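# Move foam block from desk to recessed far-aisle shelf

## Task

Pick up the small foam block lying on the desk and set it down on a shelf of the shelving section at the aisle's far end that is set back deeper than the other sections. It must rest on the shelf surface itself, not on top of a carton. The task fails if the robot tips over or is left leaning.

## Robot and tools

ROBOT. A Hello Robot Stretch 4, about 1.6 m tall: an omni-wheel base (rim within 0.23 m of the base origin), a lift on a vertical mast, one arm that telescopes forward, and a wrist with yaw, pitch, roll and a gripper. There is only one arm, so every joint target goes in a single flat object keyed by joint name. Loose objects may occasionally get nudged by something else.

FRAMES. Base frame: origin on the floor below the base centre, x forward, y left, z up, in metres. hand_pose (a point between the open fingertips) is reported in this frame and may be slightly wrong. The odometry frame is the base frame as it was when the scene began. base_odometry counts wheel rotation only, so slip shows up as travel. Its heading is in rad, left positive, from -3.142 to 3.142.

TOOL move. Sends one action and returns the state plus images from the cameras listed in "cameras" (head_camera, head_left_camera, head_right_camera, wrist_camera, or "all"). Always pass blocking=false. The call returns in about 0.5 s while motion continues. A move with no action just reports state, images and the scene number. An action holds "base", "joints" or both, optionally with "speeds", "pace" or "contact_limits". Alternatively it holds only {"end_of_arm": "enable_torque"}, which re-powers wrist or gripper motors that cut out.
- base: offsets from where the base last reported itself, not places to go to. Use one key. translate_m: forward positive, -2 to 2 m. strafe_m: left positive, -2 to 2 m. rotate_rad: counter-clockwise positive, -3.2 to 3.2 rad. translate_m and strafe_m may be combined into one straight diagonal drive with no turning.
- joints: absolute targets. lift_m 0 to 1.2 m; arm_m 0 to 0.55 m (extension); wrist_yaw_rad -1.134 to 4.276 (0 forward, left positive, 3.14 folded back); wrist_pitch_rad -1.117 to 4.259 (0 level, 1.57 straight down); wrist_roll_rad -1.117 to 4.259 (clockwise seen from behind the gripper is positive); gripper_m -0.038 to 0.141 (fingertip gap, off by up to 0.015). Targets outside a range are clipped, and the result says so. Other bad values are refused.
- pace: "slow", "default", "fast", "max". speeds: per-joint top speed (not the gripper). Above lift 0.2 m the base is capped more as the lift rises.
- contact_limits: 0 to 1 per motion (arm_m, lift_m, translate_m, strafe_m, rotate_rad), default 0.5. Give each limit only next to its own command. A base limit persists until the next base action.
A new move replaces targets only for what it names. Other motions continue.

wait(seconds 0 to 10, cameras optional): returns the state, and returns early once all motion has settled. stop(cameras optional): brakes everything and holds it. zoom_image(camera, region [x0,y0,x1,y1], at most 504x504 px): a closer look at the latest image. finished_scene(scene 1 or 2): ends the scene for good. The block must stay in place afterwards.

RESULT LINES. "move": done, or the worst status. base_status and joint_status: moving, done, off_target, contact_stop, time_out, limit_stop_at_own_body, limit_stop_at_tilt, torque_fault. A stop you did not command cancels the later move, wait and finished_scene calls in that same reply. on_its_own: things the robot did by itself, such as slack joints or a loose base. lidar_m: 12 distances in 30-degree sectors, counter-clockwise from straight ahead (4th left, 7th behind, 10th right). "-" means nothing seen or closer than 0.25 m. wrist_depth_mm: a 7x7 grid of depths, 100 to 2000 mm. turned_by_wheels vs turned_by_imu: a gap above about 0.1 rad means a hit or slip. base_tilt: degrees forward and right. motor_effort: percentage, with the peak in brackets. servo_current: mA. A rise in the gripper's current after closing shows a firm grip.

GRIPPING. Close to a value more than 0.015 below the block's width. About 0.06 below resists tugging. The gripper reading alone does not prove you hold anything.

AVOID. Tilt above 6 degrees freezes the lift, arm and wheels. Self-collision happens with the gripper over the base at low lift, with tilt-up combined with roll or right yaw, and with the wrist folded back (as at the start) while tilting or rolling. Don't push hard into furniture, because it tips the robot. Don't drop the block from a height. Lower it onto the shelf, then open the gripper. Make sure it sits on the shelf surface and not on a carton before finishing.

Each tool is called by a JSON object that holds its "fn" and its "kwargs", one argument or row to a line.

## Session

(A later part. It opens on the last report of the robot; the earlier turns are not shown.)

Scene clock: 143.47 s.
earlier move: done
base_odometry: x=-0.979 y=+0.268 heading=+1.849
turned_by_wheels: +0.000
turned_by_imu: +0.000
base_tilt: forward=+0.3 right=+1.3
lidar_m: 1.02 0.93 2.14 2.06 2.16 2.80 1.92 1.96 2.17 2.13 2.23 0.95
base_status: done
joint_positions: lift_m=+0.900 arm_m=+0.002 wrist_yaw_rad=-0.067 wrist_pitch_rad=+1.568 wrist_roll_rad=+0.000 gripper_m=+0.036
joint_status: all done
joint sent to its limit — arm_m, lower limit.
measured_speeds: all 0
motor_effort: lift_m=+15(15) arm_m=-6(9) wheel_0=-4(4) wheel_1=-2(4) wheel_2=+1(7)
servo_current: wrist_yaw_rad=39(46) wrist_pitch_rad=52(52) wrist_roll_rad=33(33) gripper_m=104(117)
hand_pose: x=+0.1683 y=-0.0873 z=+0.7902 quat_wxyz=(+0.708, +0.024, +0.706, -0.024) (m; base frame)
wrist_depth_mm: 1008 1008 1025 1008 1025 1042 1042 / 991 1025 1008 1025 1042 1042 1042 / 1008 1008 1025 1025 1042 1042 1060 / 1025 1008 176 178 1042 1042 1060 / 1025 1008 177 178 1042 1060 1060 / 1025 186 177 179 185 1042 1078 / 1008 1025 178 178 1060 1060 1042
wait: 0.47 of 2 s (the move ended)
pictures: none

{"fn": "move", "kwargs": {
  "base": {"translate_m": 0.9, "strafe_m": -0.05},
  "contact_limits": {"translate_m": 0.25},
  "blocking": false
}}

{"fn": "wait", "kwargs": {
  "seconds": 6,
  "cameras": ["head_camera","head_left_camera","head_right_camera"]
}}

Scene clock: 155.10 s.
move: moving
base_odometry: x=-0.986 y=+0.299 heading=+1.850
turned_by_wheels: +0.000
turned_by_imu: -0.001
base_tilt: forward=+0.4 right=+1.3
lidar_m: 1.02 0.92 2.16 2.09 2.19 2.83 1.94 1.98 2.20 2.13 2.20 0.94
base_status: translate_m moving; strafe_m moving
joint_positions: lift_m=+0.900 arm_m=+0.002 wrist_yaw_rad=-0.067 wrist_pitch_rad=+1.568 wrist_roll_rad=+0.000 gripper_m=+0.036
joint_status: not commanded
measured_speeds: translate_m=+0.125 strafe_m=-0.005 rotate_rad=+0.000 lift_m=+0.000 arm_m=+0.000 wrist_yaw_rad=+0.000 wrist_pitch_rad=+0.000 wrist_roll_rad=+0.000
motor_effort: lift_m=+15(15) arm_m=-6(6) wheel_0=+6(7) wheel_1=+7(7) wheel_2=-10(10)
servo_current: wrist_yaw_rad=33(46) wrist_pitch_rad=39(59) wrist_roll_rad=26(33) gripper_m=111(111)
contact_limits: translate_m 0.25
hand_pose: x=+0.1682 y=-0.0873 z=+0.7902 quat_wxyz=(+0.708, +0.024, +0.706, -0.024) (m; base frame)
wrist_depth_mm: 991 1008 1008 1008 1025 1060 1025 / 1008 1008 1025 1025 1025 1025 1042 / 1008 1008 1008 1042 1042 1042 1042 / 1008 1008 177 178 1060 1042 1060 / 1025 1008 177 178 1025 1042 1042 / 1008 185 177 178 184 1060 1060 / 1025 1008 178 178 1042 1060 1060
pictures: none

Scene clock: 159.10 s.
earlier move: done
base_odometry: x=-1.179 y=+1.147 heading=+1.850
turned_by_wheels: +0.000
turned_by_imu: -0.002
base_tilt: forward=+0.3 right=+1.3
lidar_m: 1.18 0.44 0.29 0.27 2.20 3.06 3.63 2.92 2.16 0.26 0.26 0.41
base_status: done
joint_positions: lift_m=+0.900 arm_m=+0.002 wrist_yaw_rad=-0.067 wrist_pitch_rad=+1.568 wrist_roll_rad=+0.000 gripper_m=+0.036
joint_status: not commanded
measured_speeds: all 0
motor_effort: lift_m=+15(15) arm_m=-6(6) wheel_0=+3(8) wheel_1=+1(7) wheel_2=+1(11)
servo_current: wrist_yaw_rad=46(46) wrist_pitch_rad=33(59) wrist_roll_rad=20(33) gripper_m=98(111)
contact_limits: translate_m 0.25
hand_pose: x=+0.1682 y=-0.0873 z=+0.7902 quat_wxyz=(+0.708, +0.024, +0.706, -0.024) (m; base frame)
wrist_depth_mm: 661 946 1025 1025 768 418 384 / 668 946 1008 1025 788 - - / 668 946 1025 1025 854 - - / - 1025 177 177 - - - / - 1008 177 178 - - - / 1008 182 177 179 183 - - / 1008 1042 178 178 1042 368 336
wait: 4.00 of 6 s (the move ended)
pictures: head_camera, head_left_camera, head_right_camera

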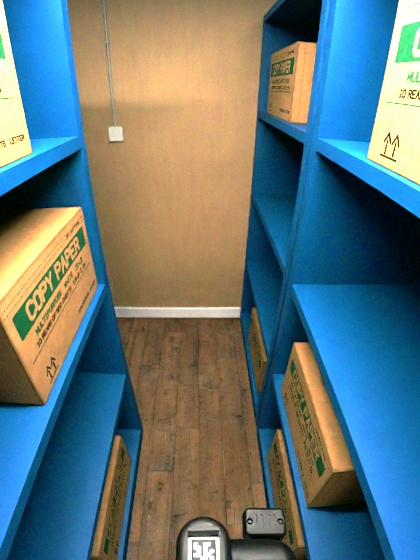

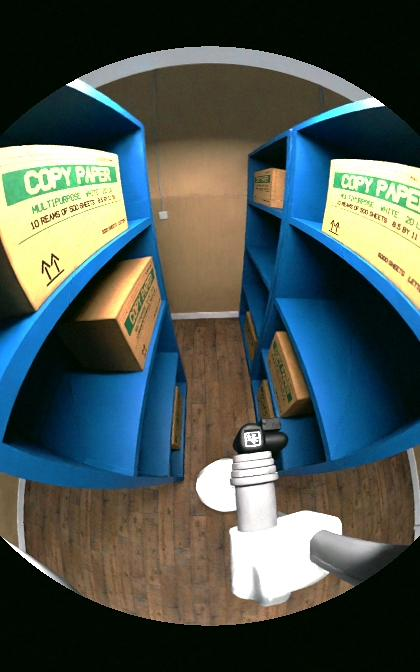

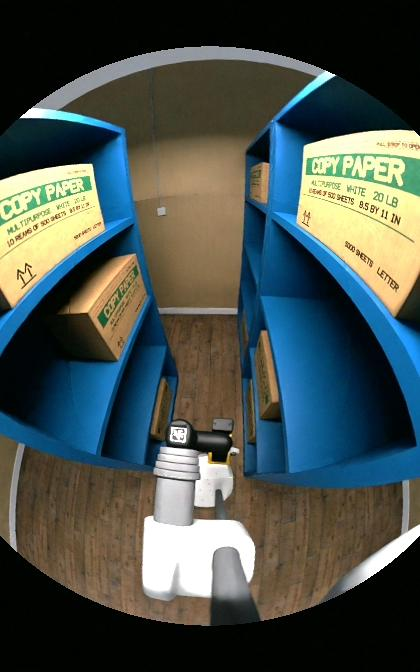

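{"fn": "move", "kwargs": {
  "base": {"translate_m": 0.9},
  "contact_limits": {"translate_m": 0.25},
  "blocking": false
}}

{"fn": "wait", "kwargs": {
  "seconds": 6,
  "cameras": ["head_camera","head_left_camera","head_right_camera"]
}}

Scene clock: 165.73 s.
move: moving
base_odometry: x=-1.188 y=+1.178 heading=+1.850
turned_by_wheels: +0.000
turned_by_imu: -0.001
base_tilt: forward=+0.2 right=+1.6
lidar_m: 1.17 0.41 0.30 0.27 2.24 3.08 3.69 2.92 2.17 0.25 0.28 0.42
base_status: translate_m moving
joint_positions: lift_m=+0.900 arm_m=+0.002 wrist_yaw_rad=-0.067 wrist_pitch_rad=+1.568 wrist_roll_rad=+0.000 gripper_m=+0.036
joint_status: not commanded
measured_speeds: translate_m=+0.124 strafe_m=-0.001 rotate_rad=+0.002 lift_m=+0.000 arm_m=+0.000 wrist_yaw_rad=+0.000 wrist_pitch_rad=+0.000 wrist_roll_rad=+0.000
motor_effort: lift_m=+15(15) arm_m=-6(6) wheel_0=+6(7) wheel_1=+5(7) wheel_2=-8(8)
servo_current: wrist_yaw_rad=39(52) wrist_pitch_rad=39(52) wrist_roll_rad=26(33) gripper_m=104(117)
contact_limits: translate_m 0.25
hand_pose: x=+0.1682 y=-0.0873 z=+0.7902 quat_wxyz=(+0.708, +0.024, +0.706, -0.024) (m; base frame)
wrist_depth_mm: 676 1025 1025 1025 750 404 327 / 668 960 1025 1025 768 469 433 / 668 946 1008 1025 891 - - / 741 1008 177 178 - - - / - 1025 177 178 - - - / - 175 178 178 183 - - / 1008 1042 178 179 1042 347 -
pictures: none

Scene clock: 169.70 s.
earlier move: done
base_odometry: x=-1.427 y=+2.012 heading=+1.850
turned_by_wheels: +0.000
turned_by_imu: -0.002
base_tilt: forward=+0.4 right=+1.4
lidar_m: 0.95 1.01 0.77 0.27 0.31 0.43 - 0.41 0.28 0.26 0.29 0.43
base_status: done
joint_positions: lift_m=+0.900 arm_m=+0.002 wrist_yaw_rad=-0.067 wrist_pitch_rad=+1.568 wrist_roll_rad=+0.000 gripper_m=+0.036
joint_status: not commanded
measured_speeds: all 0
motor_effort: lift_m=+15(15) arm_m=-6(6) wheel_0=+1(7) wheel_1=+2(7) wheel_2=+0(11)
servo_current: wrist_yaw_rad=39(52) wrist_pitch_rad=39(59) wrist_roll_rad=33(33) gripper_m=104(117)
contact_limits: translate_m 0.25
hand_pose: x=+0.1682 y=-0.0873 z=+0.7902 quat_wxyz=(+0.708, +0.024, +0.706, -0.024) (m; base frame)
wrist_depth_mm: 991 1008 1008 1008 788 488 492 / 1008 1025 1008 1025 798 488 496 / 991 1008 1025 1025 820 488 496 / 1008 1008 177 178 - 492 496 / 1025 1008 177 178 - 492 496 / - 175 177 178 184 399 334 / 788 931 178 178 768 - 278
wait: 3.97 of 6 s (the move ended)
pictures: head_camera, head_left_camera, head_right_camera

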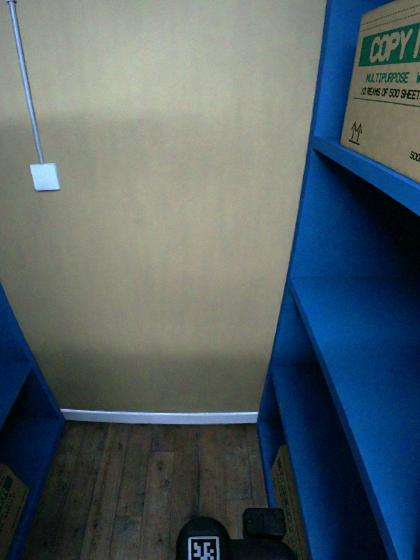

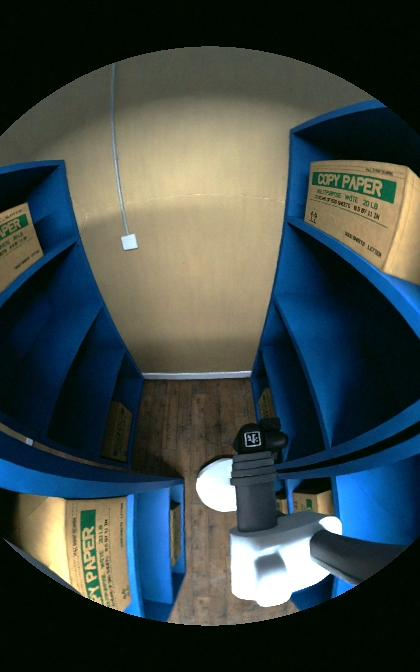

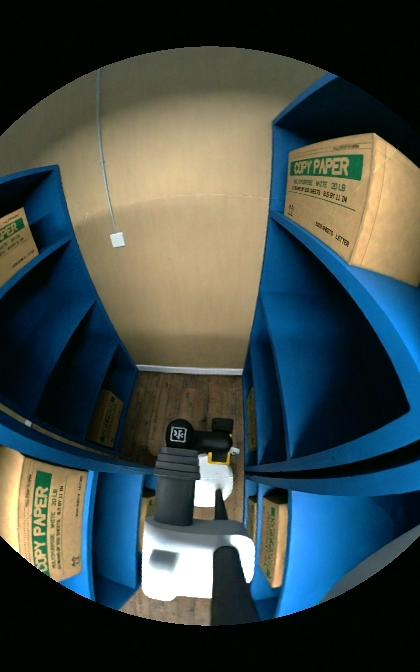

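{"fn": "move", "kwargs": {
  "base": {"translate_m": 0.46, "strafe_m": 0.02},
  "contact_limits": {"translate_m": 0.25},
  "blocking": false
}}

{"fn": "wait", "kwargs": {
  "seconds": 5
}}

{"fn": "move", "kwargs": {
  "base": {"rotate_rad": 1.55},
  "contact_limits": {"rotate_rad": 0.2},
  "pace": "slow",
  "blocking": false
}}

{"fn": "wait", "kwargs": {
  "seconds": 6,
  "cameras": ["head_camera","head_left_camera","wrist_camera"]
}}

Scene clock: 180.70 s.
move: moving
base_odometry: x=-1.437 y=+2.043 heading=+1.850
turned_by_wheels: +0.000
turned_by_imu: -0.001
base_tilt: forward=+0.3 right=+1.4
lidar_m: 0.93 0.97 0.77 0.27 0.30 0.43 - 0.43 0.28 0.25 0.28 0.42
base_status: translate_m moving; strafe_m moving
joint_positions: lift_m=+0.900 arm_m=+0.002 wrist_yaw_rad=-0.067 wrist_pitch_rad=+1.568 wrist_roll_rad=+0.000 gripper_m=+0.036
joint_status: not commanded
measured_speeds: translate_m=+0.124 strafe_m=+0.006 rotate_rad=+0.002 lift_m=+0.000 arm_m=+0.000 wrist_yaw_rad=+0.000 wrist_pitch_rad=+0.000 wrist_roll_rad=+0.000
motor_effort: lift_m=+15(15) arm_m=-6(6) wheel_0=+5(7) wheel_1=+6(7) wheel_2=-8(9)
servo_current: wrist_yaw_rad=33(46) wrist_pitch_rad=33(59) wrist_roll_rad=26(33) gripper_m=98(111)
contact_limits: translate_m 0.25
hand_pose: x=+0.1682 y=-0.0873 z=+0.7902 quat_wxyz=(+0.708, +0.024, +0.706, -0.024) (m; base frame)
wrist_depth_mm: 1008 1008 1008 1025 759 488 492 / 1008 1008 1008 1025 788 492 492 / 1008 1008 1025 1025 820 492 492 / 1008 1025 177 178 - 492 496 / 1008 1008 177 178 - 496 496 / - 175 177 179 185 449 402 / 866 917 178 178 809 334 297
pictures: none

Scene clock: 183.23 s.
earlier move: done
base_odometry: x=-1.573 y=+2.448 heading=+1.850
turned_by_wheels: +0.000
turned_by_imu: -0.001
base_tilt: forward=+0.3 right=+1.5
lidar_m: 0.49 0.55 0.75 0.70 0.57 0.45 1.16 0.45 0.32 0.27 0.30 0.41
base_status: done
joint_positions: lift_m=+0.900 arm_m=+0.002 wrist_yaw_rad=-0.067 wrist_pitch_rad=+1.568 wrist_roll_rad=+0.000 gripper_m=+0.036
joint_status: not commanded
measured_speeds: all 0
motor_effort: lift_m=+15(15) arm_m=-6(6) wheel_0=+2(7) wheel_1=+1(9) wheel_2=+1(11)
servo_current: wrist_yaw_rad=33(46) wrist_pitch_rad=39(65) wrist_roll_rad=26(33) gripper_m=111(117)
contact_limits: translate_m 0.25
hand_pose: x=+0.1682 y=-0.0873 z=+0.7902 quat_wxyz=(+0.708, +0.024, +0.706, -0.024) (m; base frame)
wrist_depth_mm: - - - - 668 492 492 / 1008 1008 1008 1025 - 488 496 / 1008 1008 1025 1042 1025 496 496 / 991 1008 177 178 820 492 496 / 1025 1025 177 178 809 496 496 / 1008 185 178 179 186 496 496 / 1008 1025 178 178 741 500 500
wait: 2.53 of 5 s (the move ended)
pictures: none

Scene clock: 183.73 s.
move: moving
base_odometry: x=-1.573 y=+2.448 heading=+1.980
turned_by_wheels: +0.130
turned_by_imu: +0.128
base_tilt: forward=+0.4 right=+1.3
lidar_m: 0.50 0.58 0.72 0.71 0.47 0.47 0.87 0.37 0.29 0.28 0.34 0.51
base_status: rotate_rad moving
joint_positions: lift_m=+0.900 arm_m=+0.002 wrist_yaw_rad=-0.067 wrist_pitch_rad=+1.568 wrist_roll_rad=+0.000 gripper_m=+0.036
joint_status: not commanded
measured_speeds: translate_m=-0.001 strafe_m=+0.001 rotate_rad=+0.498 lift_m=+0.000 arm_m=+0.000 wrist_yaw_rad=+0.000 wrist_pitch_rad=+0.000 wrist_roll_rad=+0.000
motor_effort: lift_m=+15(15) arm_m=-6(6) wheel_0=-6(6) wheel_1=-5(6) wheel_2=-5(6)
servo_current: wrist_yaw_rad=39(46) wrist_pitch_rad=39(52) wrist_roll_rad=39(39) gripper_m=104(111)
contact_limits: rotate_rad 0.2
hand_pose: x=+0.1682 y=-0.0873 z=+0.7902 quat_wxyz=(+0.708, +0.024, +0.706, -0.024) (m; base frame)
wrist_depth_mm: - - - - - 492 492 / 1008 1008 1025 1008 1025 492 496 / 991 1008 1025 1042 1042 492 496 / 1025 1008 177 178 - 496 500 / 1008 1025 177 178 854 496 496 / 1008 186 178 178 186 496 500 / 1008 1042 178 178 768 496 500
pictures: none

Scene clock: 186.07 s.
earlier move: done
base_odometry: x=-1.573 y=+2.448 heading=-2.883
turned_by_wheels: +1.420
turned_by_imu: +1.401
base_tilt: forward=+0.3 right=+1.3
lidar_m: 0.70 0.56 0.45 1.03 0.43 0.33 0.29 0.33 0.41 0.50 0.53 0.72
base_status: done
joint_positions: lift_m=+0.900 arm_m=+0.002 wrist_yaw_rad=-0.067 wrist_pitch_rad=+1.568 wrist_roll_rad=+0.000 gripper_m=+0.036
joint_status: not commanded
measured_speeds: all 0
motor_effort: lift_m=+15(15) arm_m=-6(6) wheel_0=-3(7) wheel_1=-2(7) wheel_2=-2(8)
servo_current: wrist_yaw_rad=33(46) wrist_pitch_rad=39(59) wrist_roll_rad=26(39) gripper_m=111(111)
contact_limits: rotate_rad 0.2
hand_pose: x=+0.1682 y=-0.0873 z=+0.7902 quat_wxyz=(+0.708, +0.024, +0.706, -0.024) (m; base frame)
wrist_depth_mm: - 1008 1008 1042 1025 - - / - 1008 1008 1025 1025 - - / - 1008 1025 1025 1025 - - / 1008 1025 177 178 1025 1042 - / 1008 1025 177 178 1060 1042 - / 1025 185 177 179 185 - - / 1008 1025 178 178 1042 - -
wait: 2.33 of 6 s (the move ended)
pictures: head_camera, head_left_camera, wrist_camera
camera_calibration:
wrist_camera: T_world_to_cam=[[-0.0233735, -0.998564, 0.0482039, -0.14409], [-0.999495, 0.0243784, 0.0203639, 0.207161], [-0.0215098, -0.0477036, -0.99863, 1.01823], [0, 0, 0, 1]] pos_world=[0.22559, -0.100361, 1.01956]

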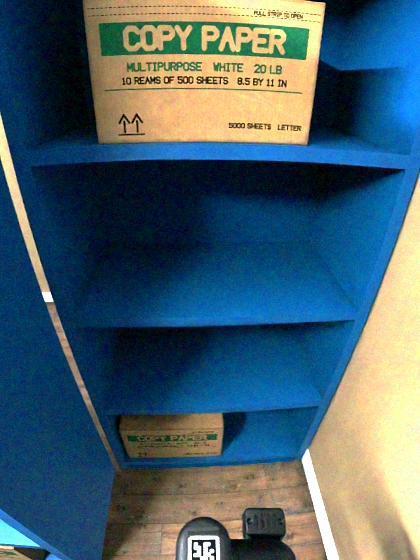

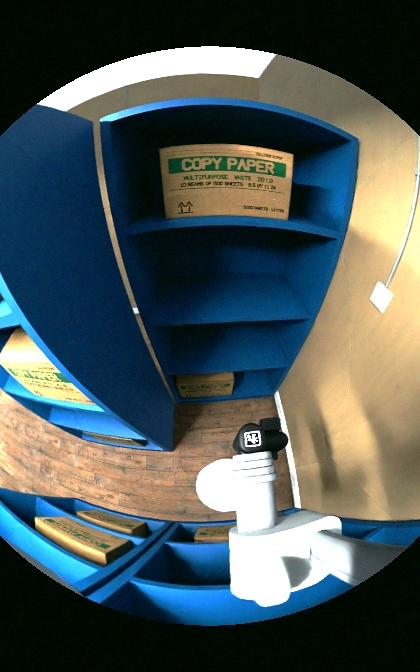

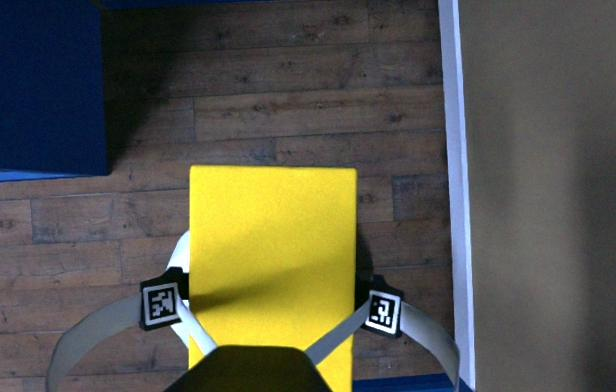

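{"fn": "move", "kwargs": {
  "joints": {"lift_m": 1.0, "wrist_pitch_rad": 0.0, "wrist_yaw_rad": 0},
  "blocking": false
}}

{"fn": "wait", "kwargs": {
  "seconds": 4,
  "cameras": ["head_camera","head_left_camera","wrist_camera"]
}}

Scene clock: 194.40 s.
move: moving
base_odometry: x=-1.573 y=+2.448 heading=-2.883
turned_by_wheels: +0.000
turned_by_imu: -0.001
base_tilt: forward=+0.4 right=+1.5
lidar_m: 0.69 0.57 0.48 1.03 0.45 0.31 0.31 0.33 0.41 0.51 0.54 0.73
base_status: not commanded
joint_positions: lift_m=+0.939 arm_m=+0.002 wrist_yaw_rad=-0.003 wrist_pitch_rad=+0.963 wrist_roll_rad=+0.000 gripper_m=+0.036
joint_status: lift_m moving; wrist_yaw_rad moving; wrist_pitch_rad moving
measured_speeds: translate_m=+0.000 strafe_m=+0.000 rotate_rad=+0.000 lift_m=+0.149 arm_m=+0.000 wrist_yaw_rad=+0.000 wrist_pitch_rad=-1.812 wrist_roll_rad=+0.000
motor_effort: lift_m=+24(27) arm_m=-6(6) wheel_0=-3(3) wheel_1=-2(2) wheel_2=-2(2)
servo_current: wrist_yaw_rad=33(72) wrist_pitch_rad=111(111) wrist_roll_rad=26(26) gripper_m=104(111)
contact_limits: rotate_rad 0.2
hand_pose: x=+0.3378 y=-0.0880 z=+0.8803 quat_wxyz=(+0.886, +0.001, +0.463, -0.002) (m; base frame)
wrist_depth_mm: - - - - - 878 - / - 750 750 759 768 759 - / - 917 917 904 - 798 - / - 1025 177 178 - - - / - 1160 177 178 1138 - - / - 180 178 178 185 - - / - 976 178 178 1008 - -
pictures: none

Scene clock: 195.40 s.
earlier move: done
base_odometry: x=-1.573 y=+2.448 heading=-2.883
turned_by_wheels: +0.000
turned_by_imu: +0.000
base_tilt: forward=+0.3 right=+1.5
lidar_m: 0.41 0.58 0.49 1.03 0.40 0.32 0.30 0.33 0.42 0.49 0.53 0.74
base_status: not commanded
joint_positions: lift_m=+1.000 arm_m=+0.002 wrist_yaw_rad=-0.003 wrist_pitch_rad=+0.007 wrist_roll_rad=+0.000 gripper_m=+0.036
joint_status: all done
measured_speeds: all 0
motor_effort: lift_m=+24(27) arm_m=-6(6) wheel_0=-3(3) wheel_1=-2(2) wheel_2=-2(2)
servo_current: wrist_yaw_rad=33(72) wrist_pitch_rad=46(137) wrist_roll_rad=26(33) gripper_m=104(111)
contact_limits: rotate_rad 0.2
hand_pose: x=+0.4614 y=-0.0884 z=+1.1757 quat_wxyz=(+1.000, +0.000, +0.004, -0.002) (m; base frame)
wrist_depth_mm: - 521 525 525 535 - - / - - - - - - - / - - - - - - - / - - 177 178 - - 544 / - - 177 178 - - 549 / - 171 177 178 184 750 539 / - - - 178 - - 544
wait: 1.00 of 4 s (the move ended)
pictures: head_camera, head_left_camera, wrist_camera
camera_calibration:
wrist_camera: T_world_to_cam=[[-0.0511581, -0.99773, 0.0438008, -0.138844], [-0.0301411, -0.0422957, -0.99865, 1.23731], [0.998236, -0.0524092, -0.0279089, -0.202802], [0, 0, 0, 1]] pos_world=[0.232635, -0.0968249, 1.23606]

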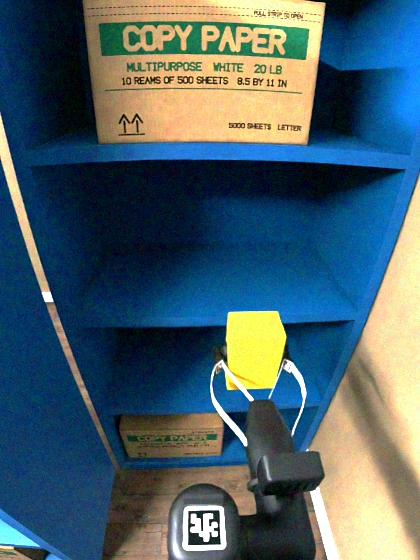

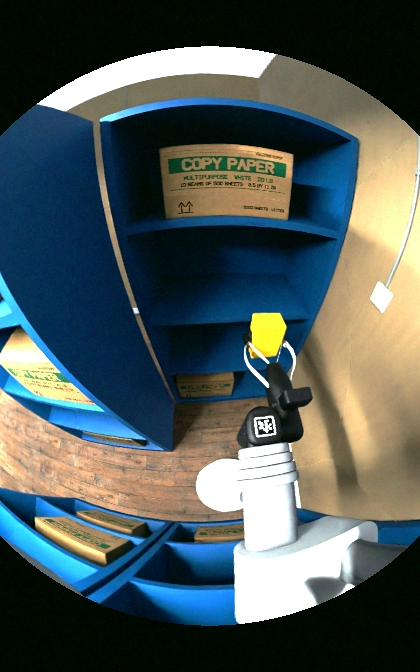

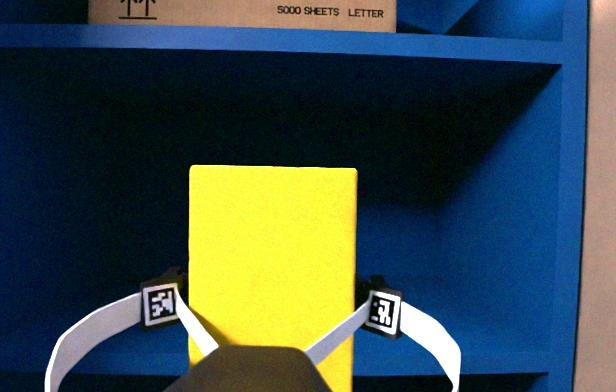

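{"fn": "move", "kwargs": {
  "joints": {"lift_m": 0.905},
  "blocking": false
}}

{"fn": "wait", "kwargs": {
  "seconds": 2
}}

{"fn": "move", "kwargs": {
  "joints": {"arm_m": 0.2},
  "contact_limits": {"arm_m": 0.1},
  "blocking": false
}}

{"fn": "wait", "kwargs": {
  "seconds": 3,
  "cameras": ["head_camera","wrist_camera"]
}}

Scene clock: 205.83 s.
move: moving
base_odometry: x=-1.573 y=+2.448 heading=-2.883
turned_by_wheels: +0.000
turned_by_imu: -0.001
base_tilt: forward=+0.2 right=+1.4
lidar_m: 0.41 0.56 0.46 1.03 0.45 0.32 0.30 0.34 0.41 0.49 0.54 0.40
base_status: not commanded
joint_positions: lift_m=+0.961 arm_m=+0.002 wrist_yaw_rad=-0.003 wrist_pitch_rad=+0.007 wrist_roll_rad=+0.000 gripper_m=+0.036
joint_status: lift_m moving
measured_speeds: translate_m=+0.000 strafe_m=+0.000 rotate_rad=+0.000 lift_m=-0.149 arm_m=+0.000 wrist_yaw_rad=+0.000 wrist_pitch_rad=+0.000 wrist_roll_rad=+0.000
motor_effort: lift_m=+13(23) arm_m=-6(6) wheel_0=-3(3) wheel_1=-2(2) wheel_2=-2(2)
servo_current: wrist_yaw_rad=33(39) wrist_pitch_rad=46(65) wrist_roll_rad=26(33) gripper_m=98(111)
contact_limits: rotate_rad 0.2
hand_pose: x=+0.4614 y=-0.0884 z=+1.1374 quat_wxyz=(+1.000, +0.000, +0.003, -0.002) (m; base frame)
wrist_depth_mm: - - - - - - - / - - - - - - - / - - - - - - - / - - 177 178 - - 549 / - - 177 178 - - 544 / - 171 177 179 183 - 539 / - - - 178 - - 539
pictures: none

Scene clock: 206.73 s.
earlier move: done
base_odometry: x=-1.573 y=+2.448 heading=-2.883
turned_by_wheels: +0.000
turned_by_imu: +0.000
base_tilt: forward=+0.3 right=+1.3
lidar_m: 0.42 0.57 0.46 1.01 0.44 0.32 0.29 0.33 0.41 0.48 0.54 0.43
base_status: not commanded
joint_positions: lift_m=+0.905 arm_m=+0.002 wrist_yaw_rad=-0.003 wrist_pitch_rad=+0.007 wrist_roll_rad=+0.000 gripper_m=+0.036
joint_status: all done
measured_speeds: all 0
motor_effort: lift_m=+14(23) arm_m=-6(6) wheel_0=-3(3) wheel_1=-2(2) wheel_2=-2(2)
servo_current: wrist_yaw_rad=33(46) wrist_pitch_rad=46(65) wrist_roll_rad=33(33) gripper_m=117(117)
contact_limits: rotate_rad 0.2
hand_pose: x=+0.4614 y=-0.0884 z=+1.0817 quat_wxyz=(+1.000, +0.000, +0.003, -0.002) (m; base frame)
wrist_depth_mm: - - - - - - - / - - - - - - - / - - - - - - - / - - 176 178 - - 549 / - - 177 178 - - 544 / - 170 177 178 183 - 539 / - - - 178 - - -
wait: 0.90 of 2 s (the move ended)
pictures: none

Scene clock: 207.23 s.
move: moving
base_odometry: x=-1.573 y=+2.448 heading=-2.883
turned_by_wheels: +0.000
turned_by_imu: +0.000
base_tilt: forward=+0.3 right=+1.4
lidar_m: 0.42 0.57 0.47 1.02 0.46 0.32 0.31 0.32 0.38 0.50 0.53 0.71
base_status: not commanded
joint_positions: lift_m=+0.905 arm_m=+0.054 wrist_yaw_rad=-0.003 wrist_pitch_rad=+0.007 wrist_roll_rad=+0.000 gripper_m=+0.036
joint_status: arm_m moving
measured_speeds: translate_m=+0.000 strafe_m=+0.000 rotate_rad=+0.000 lift_m=+0.000 arm_m=+0.198 wrist_yaw_rad=+0.000 wrist_pitch_rad=+0.000 wrist_roll_rad=+0.000
motor_effort: lift_m=+14(14) arm_m=+3(9) wheel_0=-3(3) wheel_1=-2(2) wheel_2=-2(2)
servo_current: wrist_yaw_rad=39(39) wrist_pitch_rad=39(52) wrist_roll_rad=26(33) gripper_m=111(117)
contact_limits: arm_m 0.1; rotate_rad 0.2
hand_pose: x=+0.5135 y=-0.0884 z=+1.0817 quat_wxyz=(+1.000, +0.000, +0.003, -0.002) (m; base frame)
wrist_depth_mm: - - - - - - - / - - - - - - 496 / - - - - - - 492 / - - 177 178 - - 496 / - - 177 178 - - 496 / 455 171 178 178 183 - 500 / - - - 178 - - 508
pictures: none

Scene clock: 208.43 s.
earlier move: done
base_odometry: x=-1.573 y=+2.448 heading=-2.883
turned_by_wheels: +0.000
turned_by_imu: +0.000
base_tilt: forward=+0.3 right=+1.4
lidar_m: 0.60 0.56 0.48 1.04 0.46 0.33 0.30 0.33 0.44 0.51 0.53 0.71
base_status: not commanded
joint_positions: lift_m=+0.905 arm_m=+0.200 wrist_yaw_rad=-0.003 wrist_pitch_rad=+0.007 wrist_roll_rad=+0.000 gripper_m=+0.036
joint_status: all done
measured_speeds: all 0
motor_effort: lift_m=+14(14) arm_m=+6(9) wheel_0=-3(3) wheel_1=-2(2) wheel_2=-2(2)
servo_current: wrist_yaw_rad=33(46) wrist_pitch_rad=46(59) wrist_roll_rad=26(39) gripper_m=104(117)
contact_limits: arm_m 0.1; rotate_rad 0.2
hand_pose: x=+0.6588 y=-0.0883 z=+1.0817 quat_wxyz=(+1.000, +0.000, +0.003, -0.002) (m; base frame)
wrist_depth_mm: - - - - - - - / - 759 759 768 788 788 504 / - 750 759 788 788 788 500 / - 768 177 177 798 798 500 / - 778 177 178 798 798 500 / 413 180 177 178 184 410 449 / 315 319 178 178 327 332 334
wait: 1.20 of 3 s (the move ended)
pictures: head_camera, wrist_camera
camera_calibration:
wrist_camera: T_world_to_cam=[[-0.0509721, -0.99774, 0.043781, -0.124688], [-0.0298329, -0.0422972, -0.99866, 1.14916], [0.998254, -0.0522099, -0.0276095, -0.402711], [0, 0, 0, 1]] pos_world=[0.429935, -0.0968252, 1.14196]

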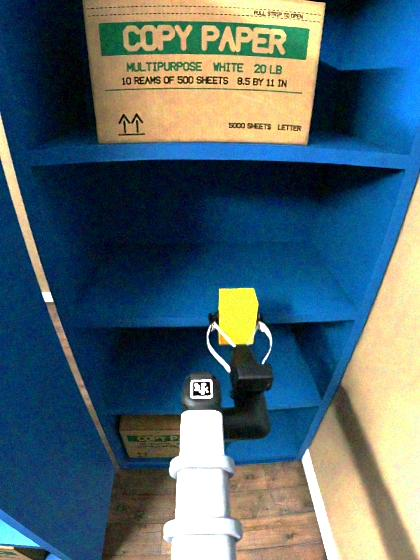

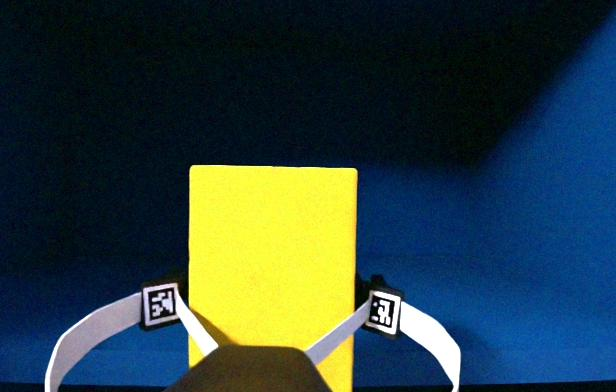

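{"fn": "move", "kwargs": {
  "joints": {"arm_m": 0.46},
  "contact_limits": {"arm_m": 0.1},
  "blocking": false
}}

{"fn": "wait", "kwargs": {
  "seconds": 3
}}

{"fn": "move", "kwargs": {
  "joints": {"lift_m": 0.87},
  "contact_limits": {"lift_m": 0.0},
  "pace": "slow",
  "blocking": false
}}

{"fn": "wait", "kwargs": {
  "seconds": 3,
  "cameras": ["head_camera","wrist_camera"]
}}

{"fn": "zoom_image", "kwargs": {
  "camera": "head_camera",
  "region": [140, 200, 320, 420]
}}

Scene clock: 217.07 s.
move: moving
base_odometry: x=-1.573 y=+2.448 heading=-2.883
turned_by_wheels: +0.000
turned_by_imu: -0.001
base_tilt: forward=+0.4 right=+1.4
lidar_m: 0.64 0.57 0.46 1.01 0.45 0.35 0.31 0.33 0.41 0.50 0.52 0.72
base_status: not commanded
joint_positions: lift_m=+0.905 arm_m=+0.252 wrist_yaw_rad=-0.003 wrist_pitch_rad=+0.007 wrist_roll_rad=+0.000 gripper_m=+0.036
joint_status: arm_m moving
measured_speeds: translate_m=+0.000 strafe_m=+0.000 rotate_rad=+0.000 lift_m=+0.000 arm_m=+0.198 wrist_yaw_rad=+0.000 wrist_pitch_rad=+0.000 wrist_roll_rad=+0.000
motor_effort: lift_m=+14(14) arm_m=+8(9) wheel_0=-3(3) wheel_1=-2(2) wheel_2=-2(2)
servo_current: wrist_yaw_rad=39(46) wrist_pitch_rad=52(65) wrist_roll_rad=26(33) gripper_m=98(104)
contact_limits: arm_m 0.1; rotate_rad 0.2
hand_pose: x=+0.7112 y=-0.0883 z=+1.0817 quat_wxyz=(+1.000, +0.000, +0.003, -0.002) (m; base frame)
wrist_depth_mm: - 699 707 - - - 492 / 707 715 715 732 741 741 488 / 707 707 723 741 741 750 492 / 707 715 177 178 750 759 488 / 707 715 177 178 750 759 484 / 410 182 177 179 184 410 452 / 285 293 178 178 303 287 325
pictures: none

Scene clock: 218.47 s.
earlier move: done
base_odometry: x=-1.573 y=+2.448 heading=-2.883
turned_by_wheels: +0.000
turned_by_imu: +0.000
base_tilt: forward=+0.3 right=+1.3
lidar_m: 0.70 0.57 0.47 1.03 0.46 0.33 0.29 0.33 0.42 0.51 0.53 0.74
base_status: not commanded
joint_positions: lift_m=+0.905 arm_m=+0.460 wrist_yaw_rad=-0.003 wrist_pitch_rad=+0.007 wrist_roll_rad=+0.000 gripper_m=+0.036
joint_status: all done
measured_speeds: all 0
motor_effort: lift_m=+14(14) arm_m=+6(9) wheel_0=-3(3) wheel_1=-2(2) wheel_2=-2(2)
servo_current: wrist_yaw_rad=33(46) wrist_pitch_rad=46(65) wrist_roll_rad=33(33) gripper_m=98(111)
contact_limits: arm_m 0.1; rotate_rad 0.2
hand_pose: x=+0.9188 y=-0.0883 z=+1.0817 quat_wxyz=(+1.000, +0.000, +0.003, -0.002) (m; base frame)
wrist_depth_mm: 496 500 504 508 517 521 517 / 496 500 508 508 517 521 521 / 500 504 512 517 517 521 517 / 500 504 176 178 521 530 517 / 508 508 177 178 525 530 517 / 413 186 177 178 185 445 452 / 283 291 178 179 301 285 324
wait: 1.40 of 3 s (the move ended)
pictures: none

Scene clock: 218.97 s.
move: moving
base_odometry: x=-1.573 y=+2.448 heading=-2.883
turned_by_wheels: +0.000
turned_by_imu: +0.000
base_tilt: forward=+0.4 right=+1.3
lidar_m: 0.71 0.56 0.47 1.02 0.46 0.33 0.31 0.32 0.42 0.49 0.52 0.74
base_status: not commanded
joint_positions: lift_m=+0.881 arm_m=+0.460 wrist_yaw_rad=-0.003 wrist_pitch_rad=+0.007 wrist_roll_rad=+0.000 gripper_m=+0.036
joint_status: lift_m moving
measured_speeds: translate_m=+0.000 strafe_m=+0.000 rotate_rad=+0.000 lift_m=-0.069 arm_m=+0.000 wrist_yaw_rad=+0.000 wrist_pitch_rad=+0.000 wrist_roll_rad=+0.000
motor_effort: lift_m=+14(15) arm_m=+6(7) wheel_0=-3(3) wheel_1=-2(2) wheel_2=-2(2)
servo_current: wrist_yaw_rad=26(46) wrist_pitch_rad=46(52) wrist_roll_rad=33(33) gripper_m=98(111)
contact_limits: arm_m 0.1; lift_m 0; rotate_rad 0.2
hand_pose: x=+0.9188 y=-0.0883 z=+1.0573 quat_wxyz=(+1.000, +0.000, +0.003, -0.002) (m; base frame)
wrist_depth_mm: 496 496 504 508 512 521 517 / 496 504 508 512 517 521 521 / 500 504 508 517 517 525 517 / 500 504 177 178 521 525 517 / 500 508 177 178 521 530 512 / 347 185 178 179 186 377 377 / 238 245 177 178 254 239 271
pictures: none

Scene clock: 219.60 s.
earlier move: done
base_odometry: x=-1.573 y=+2.448 heading=-2.883
turned_by_wheels: +0.000
turned_by_imu: +0.000
base_tilt: forward=+0.3 right=+1.2
lidar_m: 0.69 0.57 0.48 1.06 0.44 0.32 0.27 0.33 0.43 0.51 0.53 0.73
base_status: not commanded
joint_positions: lift_m=+0.870 arm_m=+0.460 wrist_yaw_rad=-0.003 wrist_pitch_rad=+0.005 wrist_roll_rad=+0.000 gripper_m=+0.036
joint_status: all done
measured_speeds: all 0
motor_effort: lift_m=+13(16) arm_m=+6(7) wheel_0=-3(3) wheel_1=-2(2) wheel_2=-2(2)
servo_current: wrist_yaw_rad=39(46) wrist_pitch_rad=46(52) wrist_roll_rad=26(33) gripper_m=111(111)
contact_limits: arm_m 0.1; lift_m 0; rotate_rad 0.2
hand_pose: x=+0.9188 y=-0.0883 z=+1.0473 quat_wxyz=(+1.000, +0.000, +0.002, -0.002) (m; base frame)
wrist_depth_mm: 492 500 508 508 512 521 517 / 496 500 508 512 517 521 517 / 500 504 508 517 517 525 521 / 504 508 177 177 525 525 517 / 504 504 177 178 525 525 512 / 319 185 178 178 186 347 347 / 220 225 178 178 234 220 251
wait: 0.63 of 3 s (the move ended)
pictures: head_camera, wrist_camera
camera_calibration:
wrist_camera: T_world_to_cam=[[-0.0509492, -0.997745, 0.0436885, -0.10983], [-0.0280282, -0.0422996, -0.998712, 1.12097], [0.998308, -0.0521081, -0.0258099, -0.665139], [0, 0, 0, 1]] pos_world=[0.689837, -0.0968253, 1.10715]

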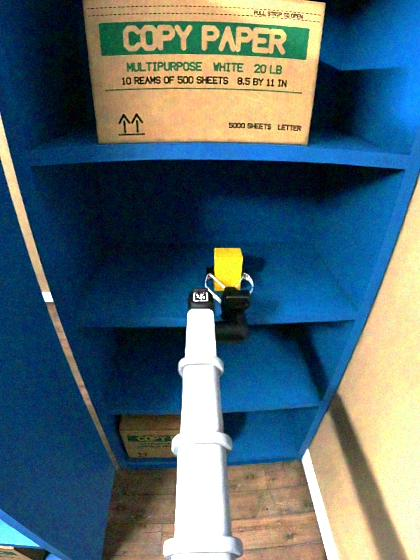

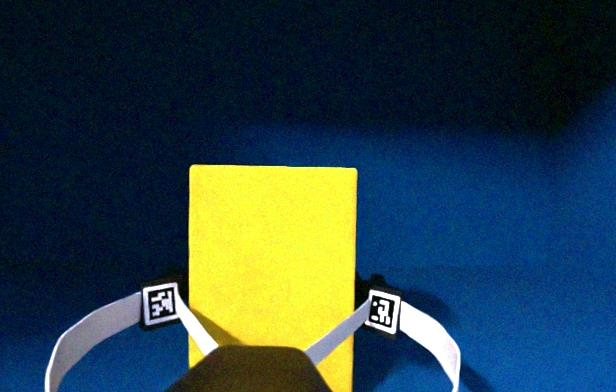

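Scaled by 2.291 from the camera's 420x560 image, which has a finer 1200x1600 frame.

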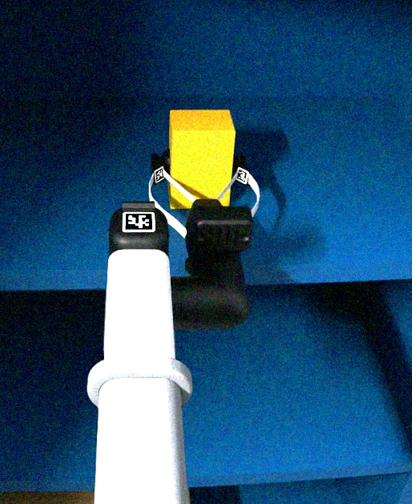

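{"fn": "move", "kwargs": {
  "joints": {"lift_m": 0.862},
  "contact_limits": {"lift_m": 0.0},
  "pace": "slow",
  "blocking": false
}}

{"fn": "wait", "kwargs": {
  "seconds": 2,
  "cameras": ["head_camera","wrist_camera"]
}}

Scene clock: 225.30 s.
move: moving
base_odometry: x=-1.573 y=+2.448 heading=-2.883
turned_by_wheels: +0.000
turned_by_imu: -0.001
base_tilt: forward=+0.4 right=+1.4
lidar_m: 0.71 0.58 0.47 1.00 0.42 0.33 0.30 0.33 0.41 0.51 0.54 0.74
base_status: not commanded
joint_positions: lift_m=+0.863 arm_m=+0.460 wrist_yaw_rad=-0.003 wrist_pitch_rad=+0.001 wrist_roll_rad=+0.000 gripper_m=+0.036
joint_status: lift_m moving
measured_speeds: all 0
motor_effort: lift_m=+12(14) arm_m=+6(7) wheel_0=-3(3) wheel_1=-2(2) wheel_2=-2(2)
servo_current: wrist_yaw_rad=46(46) wrist_pitch_rad=52(59) wrist_roll_rad=33(33) gripper_m=104(111)
contact_limits: arm_m 0.1; lift_m 0; rotate_rad 0.2
hand_pose: x=+0.9188 y=-0.0883 z=+1.0406 quat_wxyz=(+1.000, +0.000, +0.000, -0.002) (m; base frame)
wrist_depth_mm: 500 504 508 517 517 525 521 / 500 508 512 517 521 530 517 / 504 508 512 517 521 525 517 / 504 508 177 179 525 525 517 / 508 504 177 178 525 530 517 / 325 186 178 179 183 355 353 / 217 224 177 178 233 218 250
pictures: none

Scene clock: 225.50 s.
earlier move: done
base_odometry: x=-1.573 y=+2.448 heading=-2.883
turned_by_wheels: +0.000
turned_by_imu: +0.000
base_tilt: forward=+0.3 right=+1.4
lidar_m: 0.71 0.57 0.47 1.04 0.44 0.31 0.31 0.30 0.42 0.50 0.54 0.73
base_status: not commanded
joint_positions: lift_m=+0.863 arm_m=+0.460 wrist_yaw_rad=-0.003 wrist_pitch_rad=+0.001 wrist_roll_rad=+0.000 gripper_m=+0.036
joint_status: all done
measured_speeds: all 0
motor_effort: lift_m=+12(14) arm_m=+6(7) wheel_0=-3(3) wheel_1=-2(2) wheel_2=-2(2)
servo_current: wrist_yaw_rad=33(46) wrist_pitch_rad=33(59) wrist_roll_rad=26(33) gripper_m=104(111)
contact_limits: arm_m 0.1; lift_m 0; rotate_rad 0.2
hand_pose: x=+0.9188 y=-0.0883 z=+1.0406 quat_wxyz=(+1.000, +0.000, +0.000, -0.002) (m; base frame)
wrist_depth_mm: 500 504 508 512 517 525 517 / 500 504 508 517 521 530 517 / 504 508 512 521 521 530 521 / 504 504 177 178 521 530 517 / 504 504 177 179 525 525 512 / 325 186 177 179 184 353 355 / 217 224 177 178 232 218 250
wait: 0.20 of 2 s (the move ended)
pictures: head_camera, wrist_camera
camera_calibration:
wrist_camera: T_world_to_cam=[[-0.0511318, -0.997745, 0.0434735, -0.109146], [-0.0238298, -0.0422991, -0.998821, 1.11049], [0.998408, -0.0521075, -0.0216133, -0.669726], [0, 0, 0, 1]] pos_world=[0.689541, -0.0968253, 1.09945]

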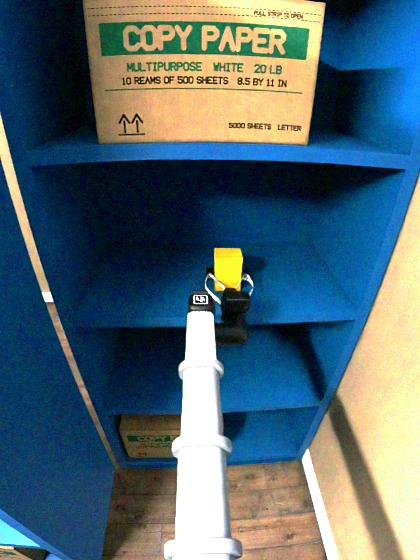

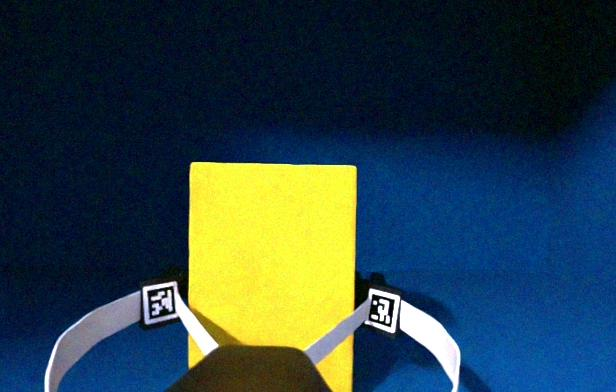

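{"fn": "move", "kwargs": {
  "joints": {"gripper_m": 0.085},
  "pace": "slow",
  "blocking": false
}}

{"fn": "wait", "kwargs": {
  "seconds": 2
}}

{"fn": "move", "kwargs": {
  "joints": {"gripper_m": 0.125},
  "pace": "slow",
  "blocking": false
}}

{"fn": "wait", "kwargs": {
  "seconds": 2,
  "cameras": ["head_camera","wrist_camera"]
}}

Scene clock: 232.47 s.
move: moving
base_odometry: x=-1.573 y=+2.448 heading=-2.883
turned_by_wheels: +0.000
turned_by_imu: -0.001
base_tilt: forward=+0.3 right=+1.5
lidar_m: 0.71 0.57 0.47 1.00 0.47 0.32 0.31 0.31 0.40 0.50 0.53 0.72
base_status: not commanded
joint_positions: lift_m=+0.863 arm_m=+0.460 wrist_yaw_rad=-0.003 wrist_pitch_rad=+0.001 wrist_roll_rad=+0.000 gripper_m=+0.046
joint_status: gripper_m moving
measured_speeds: all 0
motor_effort: lift_m=+12(12) arm_m=+6(7) wheel_0=-3(3) wheel_1=-2(2) wheel_2=-2(2)
servo_current: wrist_yaw_rad=33(46) wrist_pitch_rad=33(52) wrist_roll_rad=33(33) gripper_m=59(104)
contact_limits: arm_m 0.1; lift_m 0; rotate_rad 0.2
hand_pose: x=+0.9188 y=-0.0883 z=+1.0406 quat_wxyz=(+1.000, +0.000, +0.000, -0.002) (m; base frame)
wrist_depth_mm: 496 504 512 517 517 525 512 / 500 508 512 512 521 535 521 / 500 508 512 517 525 525 517 / 504 508 179 180 525 535 512 / 500 508 179 180 525 530 512 / 325 188 180 180 184 353 353 / 218 224 179 180 218 233 249
pictures: none

Scene clock: 234.13 s.
earlier move: done
base_odometry: x=-1.573 y=+2.448 heading=-2.883
turned_by_wheels: +0.000
turned_by_imu: +0.000
base_tilt: forward=+0.3 right=+1.3
lidar_m: 0.70 0.58 0.49 1.04 0.45 0.33 0.30 0.30 0.42 0.51 0.53 0.74
base_status: not commanded
joint_positions: lift_m=+0.863 arm_m=+0.460 wrist_yaw_rad=-0.003 wrist_pitch_rad=+0.001 wrist_roll_rad=+0.000 gripper_m=+0.085
joint_status: all done
measured_speeds: all 0
motor_effort: lift_m=+12(12) arm_m=+6(7) wheel_0=-3(3) wheel_1=-2(2) wheel_2=-2(2)
servo_current: wrist_yaw_rad=46(52) wrist_pitch_rad=39(52) wrist_roll_rad=26(39) gripper_m=46(104)
contact_limits: arm_m 0.1; lift_m 0; rotate_rad 0.2
hand_pose: x=+0.9188 y=-0.0883 z=+1.0406 quat_wxyz=(+1.000, +0.000, +0.000, -0.002) (m; base frame)
wrist_depth_mm: 496 504 512 517 521 530 508 / 496 500 508 517 525 530 512 / 496 508 512 521 525 530 508 / 500 504 190 191 525 535 504 / 500 508 191 191 521 535 508 / 319 296 191 191 198 345 387 / 229 196 209 193 229 230 245
wait: 1.67 of 2 s (the move ended)
pictures: none

Scene clock: 234.63 s.
move: moving
base_odometry: x=-1.573 y=+2.448 heading=-2.883
turned_by_wheels: +0.000
turned_by_imu: +0.000
base_tilt: forward=+0.2 right=+1.4
lidar_m: 0.71 0.56 0.46 1.04 0.46 0.33 0.30 0.30 0.40 0.49 0.54 0.75
base_status: not commanded
joint_positions: lift_m=+0.863 arm_m=+0.460 wrist_yaw_rad=-0.003 wrist_pitch_rad=+0.001 wrist_roll_rad=+0.000 gripper_m=+0.094
joint_status: gripper_m moving
measured_speeds: all 0
motor_effort: lift_m=+12(12) arm_m=+6(6) wheel_0=-3(3) wheel_1=-2(2) wheel_2=-2(2)
servo_current: wrist_yaw_rad=26(46) wrist_pitch_rad=39(52) wrist_roll_rad=33(33) gripper_m=59(78)
contact_limits: arm_m 0.1; lift_m 0; rotate_rad 0.2
hand_pose: x=+0.9188 y=-0.0883 z=+1.0406 quat_wxyz=(+1.000, +0.000, +0.000, -0.002) (m; base frame)
wrist_depth_mm: 496 504 508 517 521 530 512 / 496 504 508 517 521 530 512 / 496 504 508 521 525 530 512 / 500 504 190 191 521 530 508 / 500 504 191 191 530 535 504 / 312 274 191 191 201 345 347 / 229 206 209 193 229 230 246
pictures: none

Scene clock: 236.30 s.
earlier move: done
base_odometry: x=-1.573 y=+2.448 heading=-2.883
turned_by_wheels: +0.000
turned_by_imu: +0.000
base_tilt: forward=+0.4 right=+1.2
lidar_m: 0.72 0.55 0.42 1.04 0.46 0.30 0.27 0.31 0.37 0.50 0.52 0.73
base_status: not commanded
joint_positions: lift_m=+0.863 arm_m=+0.460 wrist_yaw_rad=-0.003 wrist_pitch_rad=+0.001 wrist_roll_rad=+0.000 gripper_m=+0.125
joint_status: all done
measured_speeds: all 0
motor_effort: lift_m=+12(12) arm_m=+6(7) wheel_0=-3(3) wheel_1=-2(2) wheel_2=-2(2)
servo_current: wrist_yaw_rad=26(46) wrist_pitch_rad=39(65) wrist_roll_rad=26(39) gripper_m=52(91)
contact_limits: arm_m 0.1; lift_m 0; rotate_rad 0.2
hand_pose: x=+0.9188 y=-0.0883 z=+1.0406 quat_wxyz=(+1.000, +0.000, +0.000, -0.002) (m; base frame)
wrist_depth_mm: 496 504 508 517 525 525 508 / 496 500 504 521 521 525 508 / 496 504 508 517 525 530 512 / 500 504 191 191 530 535 504 / 500 508 191 192 530 530 504 / 312 200 190 192 197 347 347 / 228 208 191 193 229 229 247
wait: 1.67 of 2 s (the move ended)
pictures: head_camera, wrist_camera
camera_calibration:
wrist_camera: T_world_to_cam=[[-0.0511318, -0.997745, 0.0434735, -0.109146], [-0.0238298, -0.0422991, -0.998821, 1.11049], [0.998408, -0.0521075, -0.0216133, -0.669726], [0, 0, 0, 1]] pos_world=[0.689541, -0.0968253, 1.09945]

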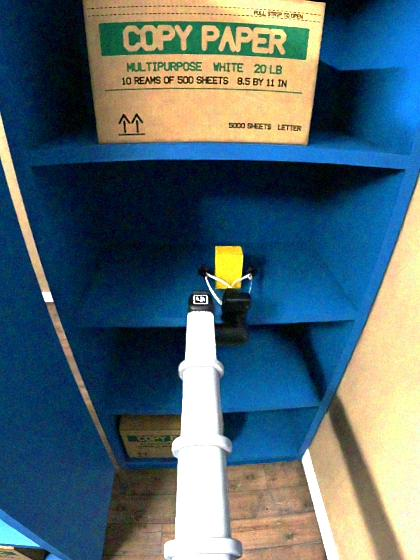

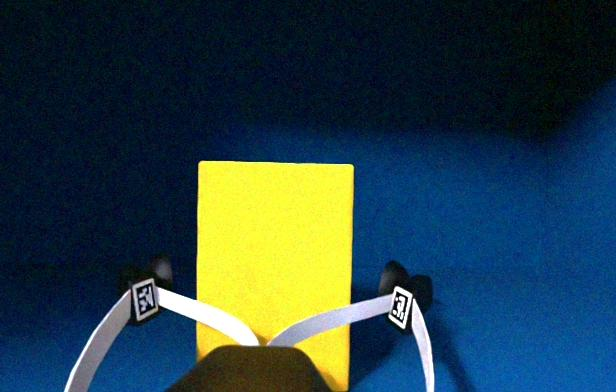

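Standing free. Retract.

{"fn": "move", "kwargs": {
  "joints": {"arm_m": 0.22},
  "blocking": false
}}

{"fn": "wait", "kwargs": {
  "seconds": 3,
  "cameras": ["head_camera","wrist_camera"]
}}

Scene clock: 240.73 s.
move: moving
base_odometry: x=-1.573 y=+2.448 heading=-2.883
turned_by_wheels: +0.000
turned_by_imu: -0.001
base_tilt: forward=+0.3 right=+1.4
lidar_m: 0.70 0.59 0.46 1.04 0.48 0.31 0.31 0.30 0.42 0.51 0.51 0.74
base_status: not commanded
joint_positions: lift_m=+0.862 arm_m=+0.408 wrist_yaw_rad=-0.003 wrist_pitch_rad=+0.001 wrist_roll_rad=+0.000 gripper_m=+0.125
joint_status: arm_m moving
measured_speeds: translate_m=+0.000 strafe_m=+0.000 rotate_rad=+0.000 lift_m=+0.000 arm_m=-0.198 wrist_yaw_rad=+0.000 wrist_pitch_rad=+0.000 wrist_roll_rad=+0.000
motor_effort: lift_m=+14(14) arm_m=-6(10) wheel_0=-3(3) wheel_1=-2(2) wheel_2=-2(2)
servo_current: wrist_yaw_rad=39(46) wrist_pitch_rad=39(52) wrist_roll_rad=26(33) gripper_m=46(46)
contact_limits: lift_m 0; rotate_rad 0.2
hand_pose: x=+0.8668 y=-0.0883 z=+1.0404 quat_wxyz=(+1.000, +0.000, +0.000, -0.002) (m; base frame)
wrist_depth_mm: 535 544 544 554 559 564 496 / 539 549 549 554 559 564 549 / 549 544 554 554 564 569 549 / 549 554 554 233 569 569 496 / 539 549 427 235 569 574 492 / 296 199 234 235 198 327 327 / 215 208 227 133 218 220 236
pictures: none

Scene clock: 242.07 s.
earlier move: done
base_odometry: x=-1.573 y=+2.448 heading=-2.883
turned_by_wheels: +0.000
turned_by_imu: +0.000
base_tilt: forward=+0.2 right=+1.4
lidar_m: 0.71 0.58 0.48 1.04 0.43 0.33 0.28 0.33 0.39 0.51 0.53 0.73
base_status: not commanded
joint_positions: lift_m=+0.862 arm_m=+0.220 wrist_yaw_rad=-0.003 wrist_pitch_rad=+0.001 wrist_roll_rad=+0.000 gripper_m=+0.125
joint_status: all done
measured_speeds: all 0
motor_effort: lift_m=+14(14) arm_m=-6(10) wheel_0=-3(3) wheel_1=-2(2) wheel_2=-2(2)
servo_current: wrist_yaw_rad=39(46) wrist_pitch_rad=46(52) wrist_roll_rad=26(33) gripper_m=52(59)
contact_limits: lift_m 0; rotate_rad 0.2
hand_pose: x=+0.6792 y=-0.0883 z=+1.0404 quat_wxyz=(+1.000, +0.000, +0.000, -0.002) (m; base frame)
wrist_depth_mm: - 732 750 759 768 - 492 / 732 732 741 759 768 778 492 / 732 741 741 759 778 778 488 / 741 741 759 433 768 778 488 / 455 741 433 433 768 640 492 / 298 200 298 351 198 329 330 / 293 750 300 - 788 788 459
wait: 1.33 of 3 s (the move ended)
pictures: head_camera, wrist_camera
camera_calibration:
wrist_camera: T_world_to_cam=[[-0.0510321, -0.99775, 0.0434717, -0.121427], [-0.0238256, -0.0422997, -0.998821, 1.10458], [0.998413, -0.0520077, -0.0216134, -0.430604], [0, 0, 0, 1]] pos_world=[0.450041, -0.0968255, 1.09925]

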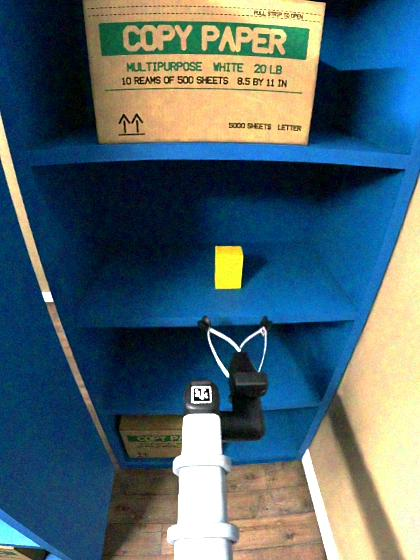

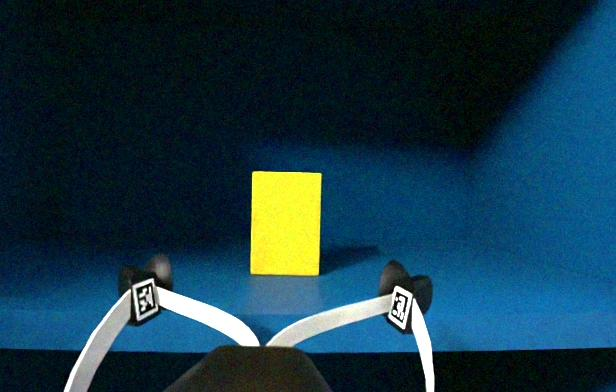

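{"fn": "finished_scene", "kwargs": {
  "scene": 1
}}

The scene is finished: the task was done.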